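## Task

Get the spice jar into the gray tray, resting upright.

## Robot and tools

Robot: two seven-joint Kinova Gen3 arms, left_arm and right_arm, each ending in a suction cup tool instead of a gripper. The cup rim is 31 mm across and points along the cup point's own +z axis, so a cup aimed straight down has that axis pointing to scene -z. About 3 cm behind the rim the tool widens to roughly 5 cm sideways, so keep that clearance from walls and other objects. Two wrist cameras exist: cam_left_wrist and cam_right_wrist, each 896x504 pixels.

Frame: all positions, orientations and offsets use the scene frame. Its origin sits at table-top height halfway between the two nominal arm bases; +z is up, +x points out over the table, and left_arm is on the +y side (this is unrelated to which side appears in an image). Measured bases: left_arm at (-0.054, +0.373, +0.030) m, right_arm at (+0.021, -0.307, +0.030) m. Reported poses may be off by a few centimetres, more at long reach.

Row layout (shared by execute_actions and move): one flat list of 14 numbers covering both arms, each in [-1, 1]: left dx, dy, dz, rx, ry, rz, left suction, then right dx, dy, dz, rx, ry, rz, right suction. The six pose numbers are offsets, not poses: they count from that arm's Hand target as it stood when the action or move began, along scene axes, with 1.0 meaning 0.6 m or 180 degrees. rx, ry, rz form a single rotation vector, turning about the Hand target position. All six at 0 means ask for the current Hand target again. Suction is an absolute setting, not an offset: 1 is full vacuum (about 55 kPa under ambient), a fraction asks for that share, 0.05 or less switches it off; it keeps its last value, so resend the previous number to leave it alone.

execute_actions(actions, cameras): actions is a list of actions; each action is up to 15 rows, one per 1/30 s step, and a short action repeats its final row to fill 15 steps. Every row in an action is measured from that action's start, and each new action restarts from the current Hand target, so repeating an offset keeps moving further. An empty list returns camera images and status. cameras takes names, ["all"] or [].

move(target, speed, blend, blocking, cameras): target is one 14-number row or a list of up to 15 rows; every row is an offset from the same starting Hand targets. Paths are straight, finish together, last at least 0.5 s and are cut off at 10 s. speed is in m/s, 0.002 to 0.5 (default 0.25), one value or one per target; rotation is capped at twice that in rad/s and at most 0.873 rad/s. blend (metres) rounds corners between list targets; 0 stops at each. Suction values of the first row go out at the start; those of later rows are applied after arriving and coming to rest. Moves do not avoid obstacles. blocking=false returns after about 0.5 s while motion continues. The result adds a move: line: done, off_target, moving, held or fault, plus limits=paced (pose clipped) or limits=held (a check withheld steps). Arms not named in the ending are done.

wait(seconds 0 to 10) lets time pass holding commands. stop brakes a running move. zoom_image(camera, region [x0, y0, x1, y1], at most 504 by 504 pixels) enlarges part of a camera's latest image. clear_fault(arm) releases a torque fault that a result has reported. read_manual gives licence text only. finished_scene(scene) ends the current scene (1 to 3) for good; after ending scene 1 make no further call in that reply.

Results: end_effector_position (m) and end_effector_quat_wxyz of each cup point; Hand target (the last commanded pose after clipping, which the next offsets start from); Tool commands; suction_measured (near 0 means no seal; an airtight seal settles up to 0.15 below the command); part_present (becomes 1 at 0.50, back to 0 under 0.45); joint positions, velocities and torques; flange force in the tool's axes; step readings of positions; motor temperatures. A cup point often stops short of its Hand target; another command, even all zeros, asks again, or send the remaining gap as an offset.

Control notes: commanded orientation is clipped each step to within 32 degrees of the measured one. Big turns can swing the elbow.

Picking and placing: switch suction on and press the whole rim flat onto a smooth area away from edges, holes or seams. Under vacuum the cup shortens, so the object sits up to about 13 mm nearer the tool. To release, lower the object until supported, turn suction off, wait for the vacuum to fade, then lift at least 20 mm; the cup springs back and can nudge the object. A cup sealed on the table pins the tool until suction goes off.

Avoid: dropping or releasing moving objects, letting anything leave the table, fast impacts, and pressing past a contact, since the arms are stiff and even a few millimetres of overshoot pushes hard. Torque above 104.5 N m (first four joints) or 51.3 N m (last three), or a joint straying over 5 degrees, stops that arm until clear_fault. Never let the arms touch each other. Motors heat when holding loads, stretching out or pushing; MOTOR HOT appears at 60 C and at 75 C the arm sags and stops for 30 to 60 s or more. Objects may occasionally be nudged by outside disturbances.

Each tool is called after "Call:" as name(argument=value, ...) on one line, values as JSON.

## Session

Call:
execute_actions(actions=[])

Scene clock: 0.00 s.
left_arm: end_effector_position=(+0.4103, +0.2663, +0.2661) suction_measured=0.00 part_present=0 end_effector_quat_wxyz=(+0.397, +0.670, -0.628, -0.020) | right_arm: end_effector_position=(+0.2025, -0.0748, +0.1089) suction_measured=0.00 part_present=0 end_effector_quat_wxyz=(-0.028, -0.150, +0.988, +0.034)
Joint positions: left_arm=[-0.038 0.878 -0.11 1.116 0.545 1.839 -1.694] | right_arm=[-0.625 0.523 -0.395 2.335 0.337 0.326 2.171]
Joint velocities: within noise
Joint torques (N m): no reading
Motor temperatures (°C): left_arm=[34 32 32 37 40 36 41] | right_arm=[32 34 31 34 43 40 41]
Flange force (N): no reading
Hand target: left_arm +0.4103, +0.2663, +0.2661; +0.397, +0.670, -0.628, -0.020 | right_arm +0.2025, -0.0748, +0.1089; -0.028, -0.150, +0.988, +0.034
Tool commands: left_gripper/suction=+0.0 right_gripper/suction=+0.0

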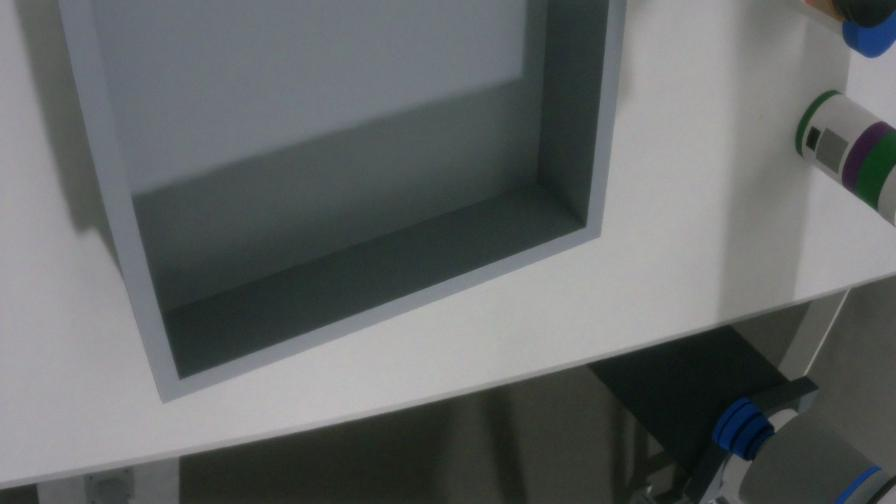

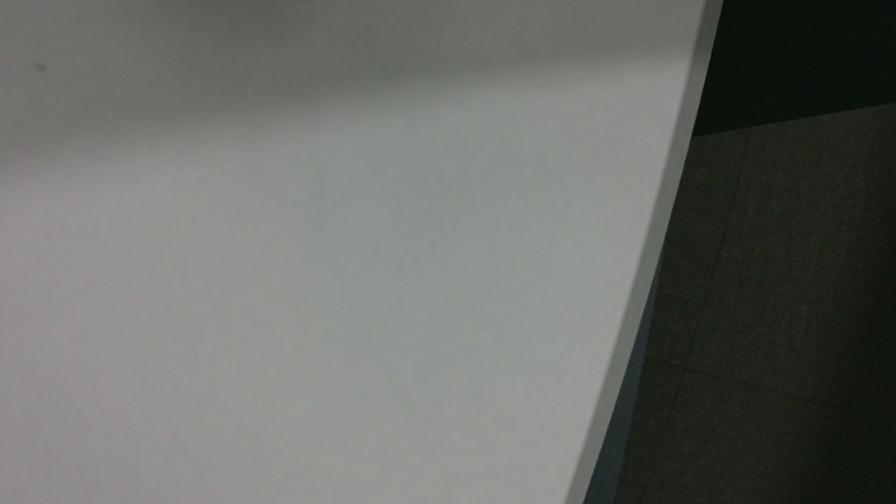

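Call:
move(target=[[0.0162, -0.2105, 0.3065, 0.2848, -0.0143, 0.4505, 0, 0.3625, -0.192, 0.5685, 0.0256, -0.0311, 0.9034, 0]], speed=0.45, cameras=["all"])

Scene clock: 10.17 s.
left_arm: end_effector_position=(+0.4200, +0.1400, +0.4500) suction_measured=0.00 part_present=0 end_effector_quat_wxyz=(-0.001, +1.000, +0.000, +0.000) | right_arm: end_effector_position=(+0.4200, -0.1900, +0.4500) suction_measured=0.00 part_present=0 end_effector_quat_wxyz=(+0.000, +1.000, +0.000, +0.000)
Joint positions: left_arm=[0.656 0.582 -0.554 0.848 0.299 1.774 0.236] | right_arm=[0.378 0.417 -1.173 1.294 0.384 1.67 5.58]
Joint torques (N m): left_arm=[-0.34 -15.94 -1.2 -7.59 0.02 0.29 -0.49] | right_arm=[0.98 -10.02 -2.1 -8.95 -0.04 -0.11 0.36]
Flange force (N): left_arm=[-6.7 -1.6 5.4] | right_arm=[-6.7 -1.4 7.1]
Hand target: left_arm +0.4200, +0.1400, +0.4500; -0.001, +1.000, +0.000, +0.000 | right_arm +0.4200, -0.1900, +0.4500; +0.000, +1.000, +0.000, +0.000
Off the commanded pose: left_arm 0.000 m, 0 deg | right_arm 0.000 m, 0 deg.
move: done

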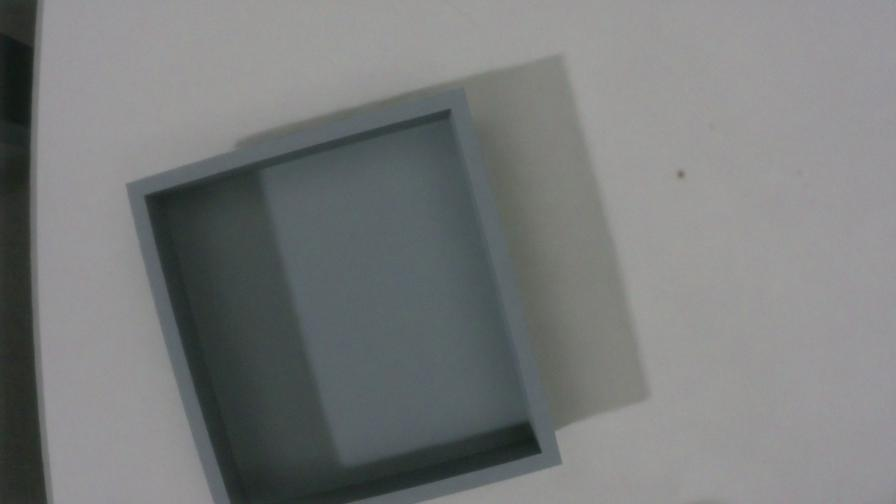

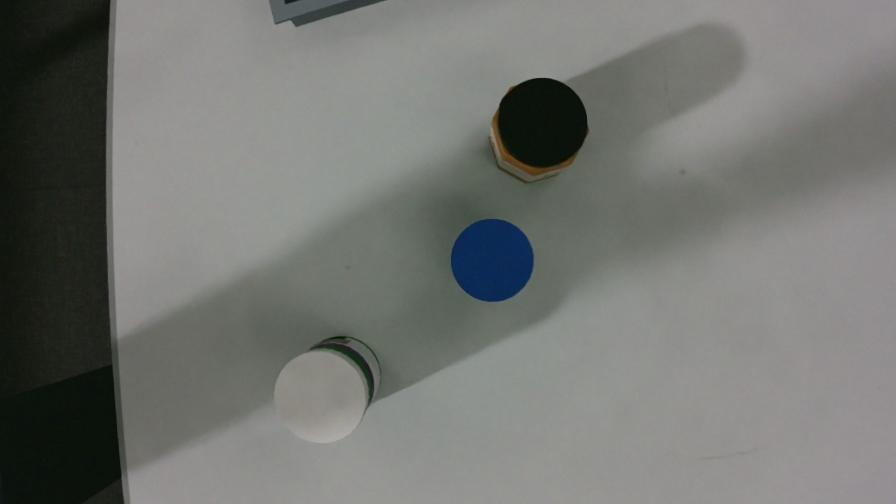

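Call:
zoom_image(camera="cam_right_wrist", region=[430, 60, 620, 310])

Call:
zoom_image(camera="cam_right_wrist", region=[250, 310, 410, 460])

Scaled by 2.016 from the camera's 896x504 image, which has a finer 1280x720 frame.

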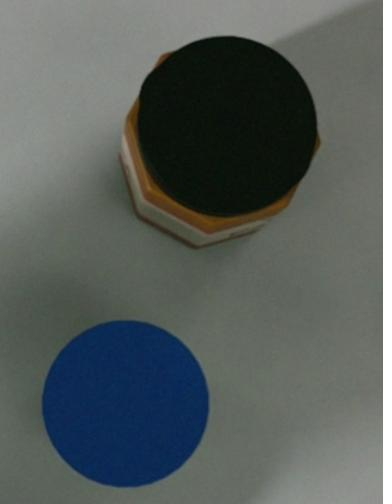

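Scaled by 3.150 from the camera's 896x504 image, which has a finer 1280x720 frame.

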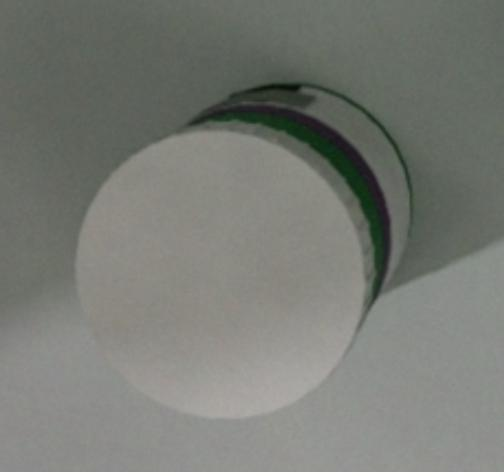

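Call:
move(target=[-0.2, 0.4667, -0.1667, 0, 0, 0, 0, 0.0775, 0.121, -0.3333, 0, 0, 0, 0], speed=0.35, cameras=["cam_right_wrist"])

Scene clock: 36.97 s.
left_arm: end_effector_position=(+0.3000, +0.4200, +0.3500) suction_measured=0.00 part_present=0 end_effector_quat_wxyz=(-0.001, +1.000, +0.000, +0.000) | right_arm: end_effector_position=(+0.4665, -0.1174, +0.2500) suction_measured=0.00 part_present=0 end_effector_quat_wxyz=(+0.000, +1.000, +0.000, +0.000)
Joint positions: left_arm=[0.434 0.199 -0.749 1.75 0.141 1.248 -0.355] | right_arm=[0.123 0.717 -1.026 1.536 0.633 1.251 5.304]
Joint torques (N m): left_arm=[-0.52 -7.91 -0.69 -7.78 0.05 0.22 -0.48] | right_arm=[0.95 -14.25 -3.58 -7.9 -0.02 -0.17 0.36]
Flange force (N): left_arm=[-6.0 3.3 2.5] | right_arm=[-8.7 0.8 4.0]
Hand target: left_arm +0.3000, +0.4200, +0.3500; -0.001, +1.000, +0.000, +0.000 | right_arm +0.4665, -0.1174, +0.2500; +0.000, +1.000, +0.000, +0.000
Off the commanded pose: left_arm 0.000 m, 0 deg | right_arm 0.000 m, 0 deg.
move: done
Images, in order (width x height): cam_right_wrist 896x504.

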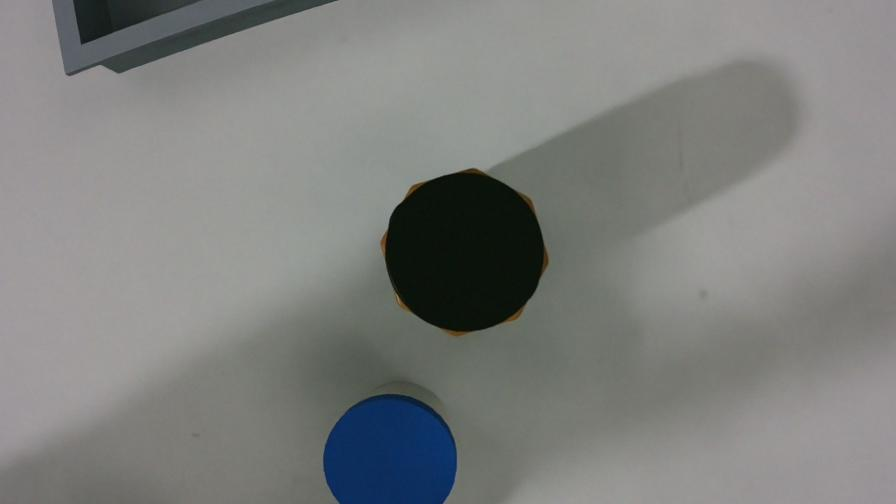

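Call:
move(target=[[0, 0, 0, 0, 0, 0, 0, 0.0022, 0.0923, -0.0833, 0, 0, 0, 1.0], [0, 0, 0, 0, 0, 0, 0, 0.0022, 0.0923, -0.175, 0, 0, 0, 1.0], [0, 0, 0, 0, 0, 0, 0, 0.0022, 0.0923, -0.1967, 0, 0, 0, 1.0]], speed=[0.25, 0.15, 0.03], blend=[0.02, 0.003, 0])

Scene clock: 44.20 s.
left_arm: end_effector_position=(+0.3000, +0.4200, +0.3500) suction_measured=0.00 part_present=0 end_effector_quat_wxyz=(-0.001, +1.000, +0.000, +0.000) | right_arm: end_effector_position=(+0.4678, -0.0620, +0.1320) suction_measured=0.00 part_present=0 end_effector_quat_wxyz=(+0.000, +1.000, +0.000, +0.000)
Joint positions: left_arm=[0.434 0.199 -0.749 1.75 0.141 1.248 -0.355] | right_arm=[-0.056 0.915 -0.906 1.579 0.8 1.054 5.114]
Joint torques (N m): left_arm=[-0.31 -7.92 -0.68 -7.79 0.05 0.23 -0.42] | right_arm=[1 -16.33 -3.93 -6.73 0.06 -0.19 0.39]
Flange force (N): left_arm=[-5.7 2.7 2.6] | right_arm=[-9.3 2.0 1.8]
Hand target: left_arm +0.3000, +0.4200, +0.3500; -0.001, +1.000, +0.000, +0.000 | right_arm +0.4678, -0.0620, +0.1320; +0.000, +1.000, +0.000, +0.000
Off the commanded pose: left_arm 0.000 m, 0 deg | right_arm 0.000 m, 0 deg.
move: done

Call:
move(target=[0, 0, 0, 0, 0, 0, 0, 0, 0, -0.0133, 0, 0, 0, 1.0], speed=0.03)

Scene clock: 48.37 s.
left_arm: end_effector_position=(+0.3000, +0.4200, +0.3500) suction_measured=0.00 part_present=0 end_effector_quat_wxyz=(-0.001, +1.000, +0.000, +0.000) | right_arm: end_effector_position=(+0.4679, -0.0620, +0.1240) suction_measured=0.00 part_present=0 end_effector_quat_wxyz=(+0.000, +1.000, +0.000, +0.000)
Joint positions: left_arm=[0.434 0.199 -0.749 1.75 0.141 1.248 -0.355] | right_arm=[-0.06 0.927 -0.897 1.584 0.811 1.039 5.106]
Joint torques (N m): left_arm=[-0.37 -7.91 -0.71 -7.81 0.07 0.23 -0.42] | right_arm=[0.99 -16.36 -3.94 -6.69 -0.12 -0.21 0.44]
Flange force (N): left_arm=[-5.9 2.8 2.6] | right_arm=[-9.6 2.1 1.9]
Hand target: left_arm +0.3000, +0.4200, +0.3500; -0.001, +1.000, +0.000, +0.000 | right_arm +0.4678, -0.0620, +0.1240; +0.000, +1.000, +0.000, +0.000
Off the commanded pose: left_arm 0.000 m, 0 deg | right_arm 0.000 m, 0 deg.
move: done

Call:
move(target=[0, 0, 0, 0, 0, 0, 0, 0, 0, -0.0133, 0, 0, 0, 1.0], speed=0.03, cameras=["cam_right_wrist"])

Scene clock: 52.30 s.
left_arm: end_effector_position=(+0.3000, +0.4200, +0.3500) suction_measured=0.00 part_present=0 end_effector_quat_wxyz=(-0.001, +1.000, +0.000, +0.000) | right_arm: end_effector_position=(+0.4678, -0.0620, +0.1160) suction_measured=0.00 part_present=0 end_effector_quat_wxyz=(+0.000, +1.000, +0.000, +0.000)
Joint positions: left_arm=[0.434 0.199 -0.749 1.75 0.141 1.248 -0.355] | right_arm=[-0.064 0.939 -0.889 1.589 0.823 1.024 5.098]
Joint torques (N m): left_arm=[-0.33 -7.93 -0.66 -7.81 0.07 0.23 -0.41] | right_arm=[1.04 -16.58 -3.91 -6.48 -0.04 0.02 0.41]
Flange force (N): left_arm=[-5.8 2.7 2.7] | right_arm=[-9.4 1.9 2.2]
Hand target: left_arm +0.3000, +0.4200, +0.3500; -0.001, +1.000, +0.000, +0.000 | right_arm +0.4678, -0.0620, +0.1160; +0.000, +1.000, +0.000, +0.000
Off the commanded pose: left_arm 0.000 m, 0 deg | right_arm 0.000 m, 0 deg.
move: done
Images, in order (width x height): cam_right_wrist 896x504.

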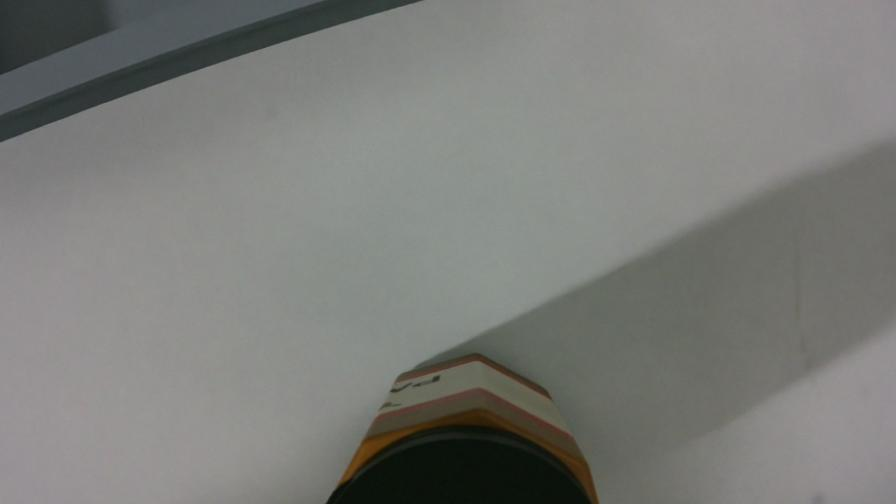

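Call:
move(target=[0, 0, 0, 0, 0, 0, 0, 0, 0, -0.0117, 0, 0, 0, 1.0], speed=0.03)

Scene clock: 56.67 s.
left_arm: end_effector_position=(+0.3000, +0.4200, +0.3500) suction_measured=0.00 part_present=0 end_effector_quat_wxyz=(-0.001, +1.000, +0.000, +0.000) | right_arm: end_effector_position=(+0.4678, -0.0620, +0.1091) suction_measured=0.00 part_present=0 end_effector_quat_wxyz=(+0.000, +1.000, +0.000, +0.000)
Joint positions: left_arm=[0.434 0.199 -0.749 1.75 0.141 1.248 -0.355] | right_arm=[-0.068 0.949 -0.881 1.593 0.833 1.011 5.092]
Joint torques (N m): left_arm=[-0.37 -7.91 -0.74 -7.83 0.04 0.22 -0.42] | right_arm=[0.92 -16.64 -3.71 -6.52 -0.17 -0.2 0.27]
Flange force (N): left_arm=[-5.9 2.8 2.7] | right_arm=[-9.2 2.4 1.5]
Hand target: left_arm +0.3000, +0.4200, +0.3500; -0.001, +1.000, +0.000, +0.000 | right_arm +0.4678, -0.0620, +0.1090; +0.000, +1.000, +0.000, +0.000
Off the commanded pose: left_arm 0.000 m, 0 deg | right_arm 0.000 m, 0 deg.
move: done

Call:
move(target=[0, 0, 0, 0, 0, 0, 0, 0, 0, -0.01, 0, 0, 0, 1.0], speed=0.03)

Scene clock: 59.20 s.
left_arm: end_effector_position=(+0.3000, +0.4200, +0.3500) suction_measured=0.00 part_present=0 end_effector_quat_wxyz=(-0.001, +1.000, +0.000, +0.000) | right_arm: end_effector_position=(+0.4678, -0.0620, +0.1030) suction_measured=0.00 part_present=0 end_effector_quat_wxyz=(+0.000, +1.000, +0.000, +0.000)
Joint positions: left_arm=[0.434 0.199 -0.749 1.75 0.141 1.248 -0.355] | right_arm=[-0.071 0.958 -0.875 1.597 0.841 1.001 5.086]
Joint torques (N m): left_arm=[-0.37 -7.89 -0.69 -7.78 0.03 0.2 -0.41] | right_arm=[1.02 -16.7 -3.64 -6.52 -0.03 -0.18 0.39]
Flange force (N): left_arm=[-5.8 2.8 2.5] | right_arm=[-9.7 2.2 1.3]
Hand target: left_arm +0.3000, +0.4200, +0.3500; -0.001, +1.000, +0.000, +0.000 | right_arm +0.4678, -0.0620, +0.1030; +0.000, +1.000, +0.000, +0.000
Off the commanded pose: left_arm 0.000 m, 0 deg | right_arm 0.000 m, 0 deg.
move: done

Call:
move(target=[0, 0, 0, 0, 0, 0, 0, 0, 0, -0.01, 0, 0, 0, 1.0], speed=0.03, cameras=["cam_right_wrist"])

Scene clock: 62.47 s.
left_arm: end_effector_position=(+0.3000, +0.4200, +0.3500) suction_measured=0.00 part_present=0 end_effector_quat_wxyz=(-0.001, +1.000, +0.000, +0.000) | right_arm: end_effector_position=(+0.4678, -0.0620, +0.0970) suction_measured=0.00 part_present=0 end_effector_quat_wxyz=(+0.000, +1.000, +0.000, +0.000)
Joint positions: left_arm=[0.434 0.199 -0.749 1.75 0.141 1.248 -0.355] | right_arm=[-0.074 0.968 -0.868 1.6 0.85 0.99 5.08]
Joint torques (N m): left_arm=[-0.34 -7.87 -0.71 -7.81 0.03 0.2 -0.44] | right_arm=[0.93 -16.48 -3.88 -6.41 -0.09 -0.05 0.49]
Flange force (N): left_arm=[-5.9 2.8 2.5] | right_arm=[-10.4 2.5 1.4]
Hand target: left_arm +0.3000, +0.4200, +0.3500; -0.001, +1.000, +0.000, +0.000 | right_arm +0.4678, -0.0620, +0.0970; +0.000, +1.000, +0.000, +0.000
Off the commanded pose: left_arm 0.000 m, 0 deg | right_arm 0.000 m, 0 deg.
move: done
Images, in order (width x height): cam_right_wrist 896x504.

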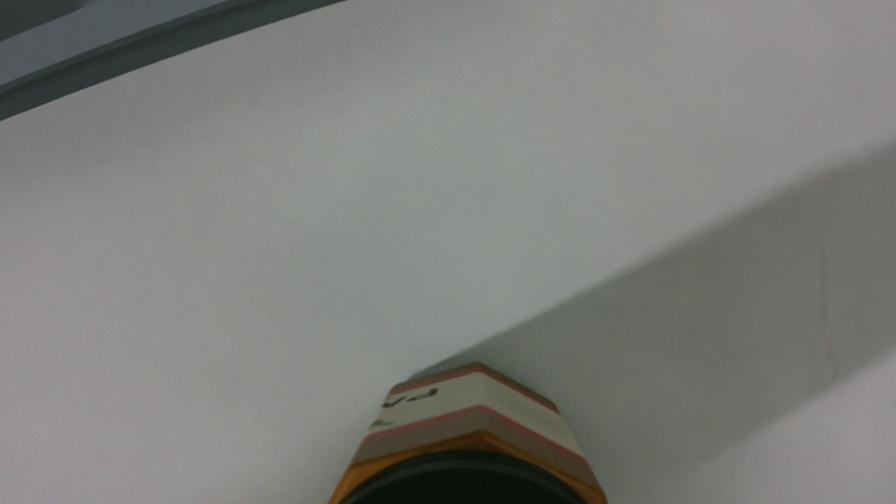

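Call:
move(target=[0, 0, 0, 0, 0, 0, 0, 0, 0, -0.0167, 0, 0, 0, 1.0], speed=0.03)

Scene clock: 68.50 s.
left_arm: end_effector_position=(+0.3000, +0.4200, +0.3500) suction_measured=0.00 part_present=0 end_effector_quat_wxyz=(-0.001, +1.000, +0.000, +0.000) | right_arm: end_effector_position=(+0.4678, -0.0620, +0.0870) suction_measured=0.81 part_present=1 end_effector_quat_wxyz=(+0.000, +1.000, +0.000, +0.000)
Joint positions: left_arm=[0.434 0.199 -0.749 1.75 0.141 1.248 -0.355] | right_arm=[-0.079 0.983 -0.857 1.604 0.865 0.972 5.07]
Joint torques (N m): left_arm=[-0.3 -7.91 -0.67 -7.71 0.05 0.2 -0.42] | right_arm=[1 -17.06 -4.2 -6.35 -0.15 -0.08 0.43]
Flange force (N): left_arm=[-5.5 2.6 2.4] | right_arm=[-9.9 2.2 2.4]
Hand target: left_arm +0.3000, +0.4200, +0.3500; -0.001, +1.000, +0.000, +0.000 | right_arm +0.4678, -0.0620, +0.0870; +0.000, +1.000, +0.000, +0.000
Off the commanded pose: left_arm 0.000 m, 0 deg | right_arm 0.000 m, 0 deg.
move: done

Call:
move(target=[[0, 0, 0, 0, 0, 0, 0, 0, 0, 0.1717, 0, 0, 0, 1.0], [0, 0, 0, 0, 0, 0, 0, -0.1547, 0.35, 0.1883, 0, 0, 0, 1.0], [0, 0, 0, 0, 0, 0, 0, -0.1547, 0.35, 0.025, 0, 0, 0, 1.0], [0, 0, 0, 0, 0, 0, 0, -0.1547, 0.35, 0.0017, 0, 0, 0, 1.0]], speed=[0.12, 0.25, 0.15, 0.05], blend=[0.02, 0.03, 0.003, 0], cameras=["cam_right_wrist"])

Scene clock: 82.00 s.
left_arm: end_effector_position=(+0.3000, +0.4200, +0.3500) suction_measured=0.00 part_present=0 end_effector_quat_wxyz=(-0.001, +1.000, +0.000, +0.000) | right_arm: end_effector_position=(+0.3750, +0.1480, +0.0880) suction_measured=0.98 part_present=1 end_effector_quat_wxyz=(+0.000, +1.000, +0.000, +0.000)
Joint positions: left_arm=[0.434 0.199 -0.749 1.75 0.141 1.248 -0.355] | right_arm=[-0.556 1.078 -0.85 1.328 0.835 1.103 4.79]
Joint torques (N m): left_arm=[-0.32 -7.88 -0.73 -7.81 0.03 0.21 -0.42] | right_arm=[0.93 -19.46 -3.89 -6.77 0.03 -0.2 0.34]
Flange force (N): left_arm=[-5.8 2.7 2.6] | right_arm=[-7.9 6.5 1.6]
Hand target: left_arm +0.3000, +0.4200, +0.3500; -0.001, +1.000, +0.000, +0.000 | right_arm +0.3750, +0.1480, +0.0880; +0.000, +1.000, +0.000, +0.000
Off the commanded pose: left_arm 0.000 m, 0 deg | right_arm 0.000 m, 0 deg.
move: done
Images, in order (width x height): cam_right_wrist 896x504.

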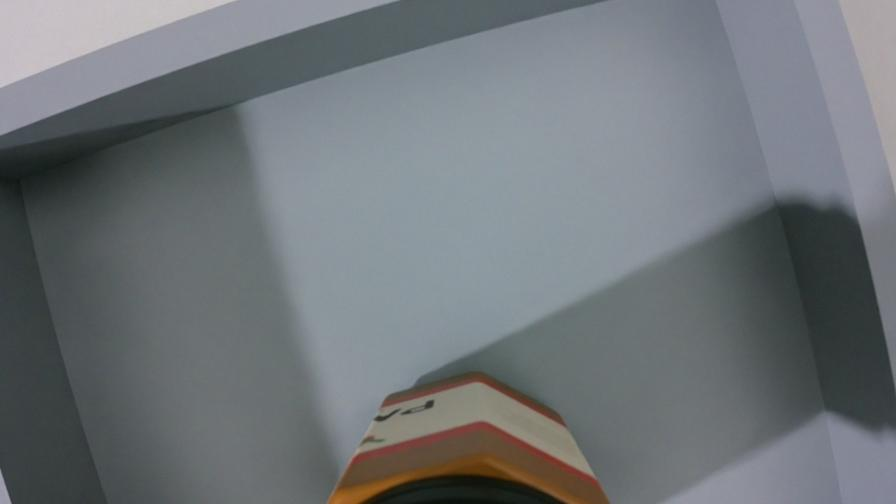

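Call:
move(target=[0, 0, 0, 0, 0, 0, 0, 0, 0, -0.0058, 0, 0, 0, 1.0], speed=0.03)

Scene clock: 85.30 s.
left_arm: end_effector_position=(+0.3000, +0.4200, +0.3500) suction_measured=0.00 part_present=0 end_effector_quat_wxyz=(-0.001, +1.000, +0.000, +0.000) | right_arm: end_effector_position=(+0.3751, +0.1481, +0.0847) suction_measured=0.99 part_present=1 end_effector_quat_wxyz=(+0.000, +1.000, +0.000, +0.000)
Joint positions: left_arm=[0.434 0.199 -0.749 1.75 0.141 1.248 -0.355] | right_arm=[-0.557 1.082 -0.847 1.329 0.838 1.098 4.788]
Joint torques (N m): left_arm=[-0.33 -7.88 -0.7 -7.77 0.04 0.21 -0.41] | right_arm=[0.76 -7.22 0.01 -3.98 0.36 -1.12 0.36]
Flange force (N): left_arm=[-5.7 2.7 2.5] | right_arm=[-10.7 10.6 -22.2]
Hand target: left_arm +0.3000, +0.4200, +0.3500; -0.001, +1.000, +0.000, +0.000 | right_arm +0.3750, +0.1480, +0.0845; +0.000, +1.000, +0.000, +0.000
Off the commanded pose: left_arm 0.000 m, 0 deg | right_arm 0.000 m, 0 deg.
move: done

Contact confirmed; release, retreat and verify.

Call:
execute_actions(actions=[[[0, 0, 0, 0, 0, 0, 0, 0, 0, 0, 0, 0, 0, 0]]])

Call:
move(target=[[0, 0, 0, 0, 0, 0, 0, 0, 0, 0.0833, 0, 0, 0, 0], [0, 0, 0, 0, 0, 0, 0, 0, -0.1, 0.3, 0, 0, 0, 0]], speed=[0.08, 0.25], blend=[0.02, 0], cameras=["cam_right_wrist"])

Scene clock: 90.53 s.
left_arm: end_effector_position=(+0.3000, +0.4200, +0.3500) suction_measured=0.00 part_present=0 end_effector_quat_wxyz=(-0.001, +1.000, +0.000, +0.000) | right_arm: end_effector_position=(+0.3750, +0.1480, +0.0845) suction_measured=0.00 part_present=0 end_effector_quat_wxyz=(+0.000, +1.000, +0.000, +0.000)
Joint positions: left_arm=[0.434 0.199 -0.749 1.75 0.141 1.248 -0.355] | right_arm=[-0.557 1.083 -0.847 1.329 0.838 1.098 4.788]
Joint torques (N m): left_arm=[-0.31 -7.89 -0.73 -7.78 0.04 0.2 -0.4] | right_arm=[0.76 -2.91 1.57 -2.58 0.41 -1.31 0.39]
Hand target: left_arm +0.3000, +0.4200, +0.3500; -0.001, +1.000, +0.000, +0.000 | right_arm +0.3750, +0.1480, +0.0845; +0.000, +1.000, +0.000, +0.000
Off the commanded pose: left_arm 0.000 m, 0 deg | right_arm 0.000 m, 0 deg.
Step readings (end_effector_position of left_arm | right_arm):
0: (+0.3000, +0.4200, +0.3500) | (+0.3750, +0.1480, +0.0845)
1: (+0.3000, +0.4200, +0.3500) | (+0.3750, +0.1480, +0.0845)
2: (+0.3000, +0.4200, +0.3500) | (+0.3750, +0.1480, +0.0845)
4: (+0.3000, +0.4200, +0.3500) | (+0.3750, +0.1480, +0.0845)
8: (+0.3000, +0.4200, +0.3500) | (+0.3750, +0.1480, +0.0845)
15: (+0.3000, +0.4200, +0.3500) | (+0.3750, +0.1480, +0.0845)

Scene clock: 92.17 s.
left_arm: end_effector_position=(+0.3000, +0.4200, +0.3500) suction_measured=0.00 part_present=0 end_effector_quat_wxyz=(-0.001, +1.000, +0.000, +0.000) | right_arm: end_effector_position=(+0.3750, +0.0880, +0.2645) suction_measured=0.00 part_present=0 end_effector_quat_wxyz=(+0.000, +1.000, +0.000, +0.000)
Joint positions: left_arm=[0.434 0.199 -0.749 1.75 0.141 1.248 -0.355] | right_arm=[-0.397 0.779 -0.986 1.335 0.642 1.358 4.927]
Joint torques (N m): left_arm=[-0.36 -7.9 -0.7 -7.76 0.05 0.18 -0.43] | right_arm=[1.15 -15.83 -3.57 -8.16 -0.14 -0.19 0.29]
Flange force (N): left_arm=[-5.7 2.8 2.4] | right_arm=[-8.6 5.5 4.2]
Hand target: left_arm +0.3000, +0.4200, +0.3500; -0.001, +1.000, +0.000, +0.000 | right_arm +0.3750, +0.0880, +0.2645; +0.000, +1.000, +0.000, +0.000
Off the commanded pose: left_arm 0.000 m, 0 deg | right_arm 0.000 m, 0 deg.
move: done
Images, in order (width x height): cam_right_wrist 896x504.

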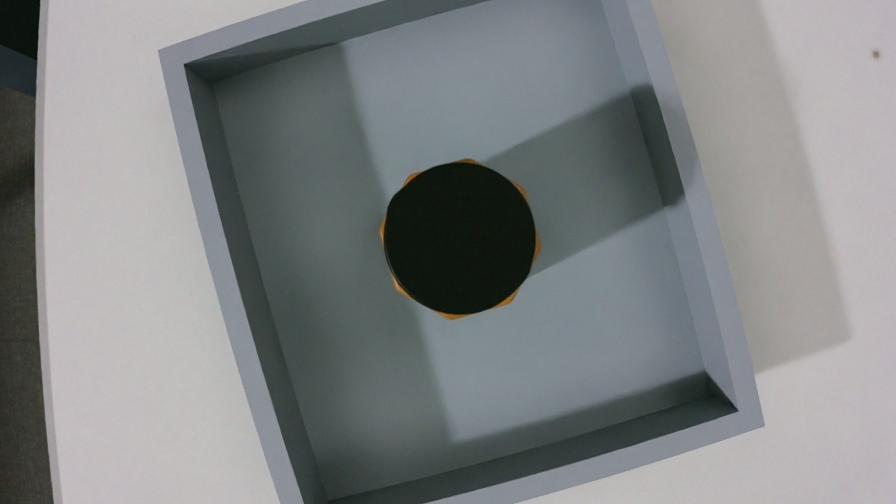

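The spice jar is standing upright in the tray, lid on top.

Call:
finished_scene(scene=3)

The scene is finished: the task was done.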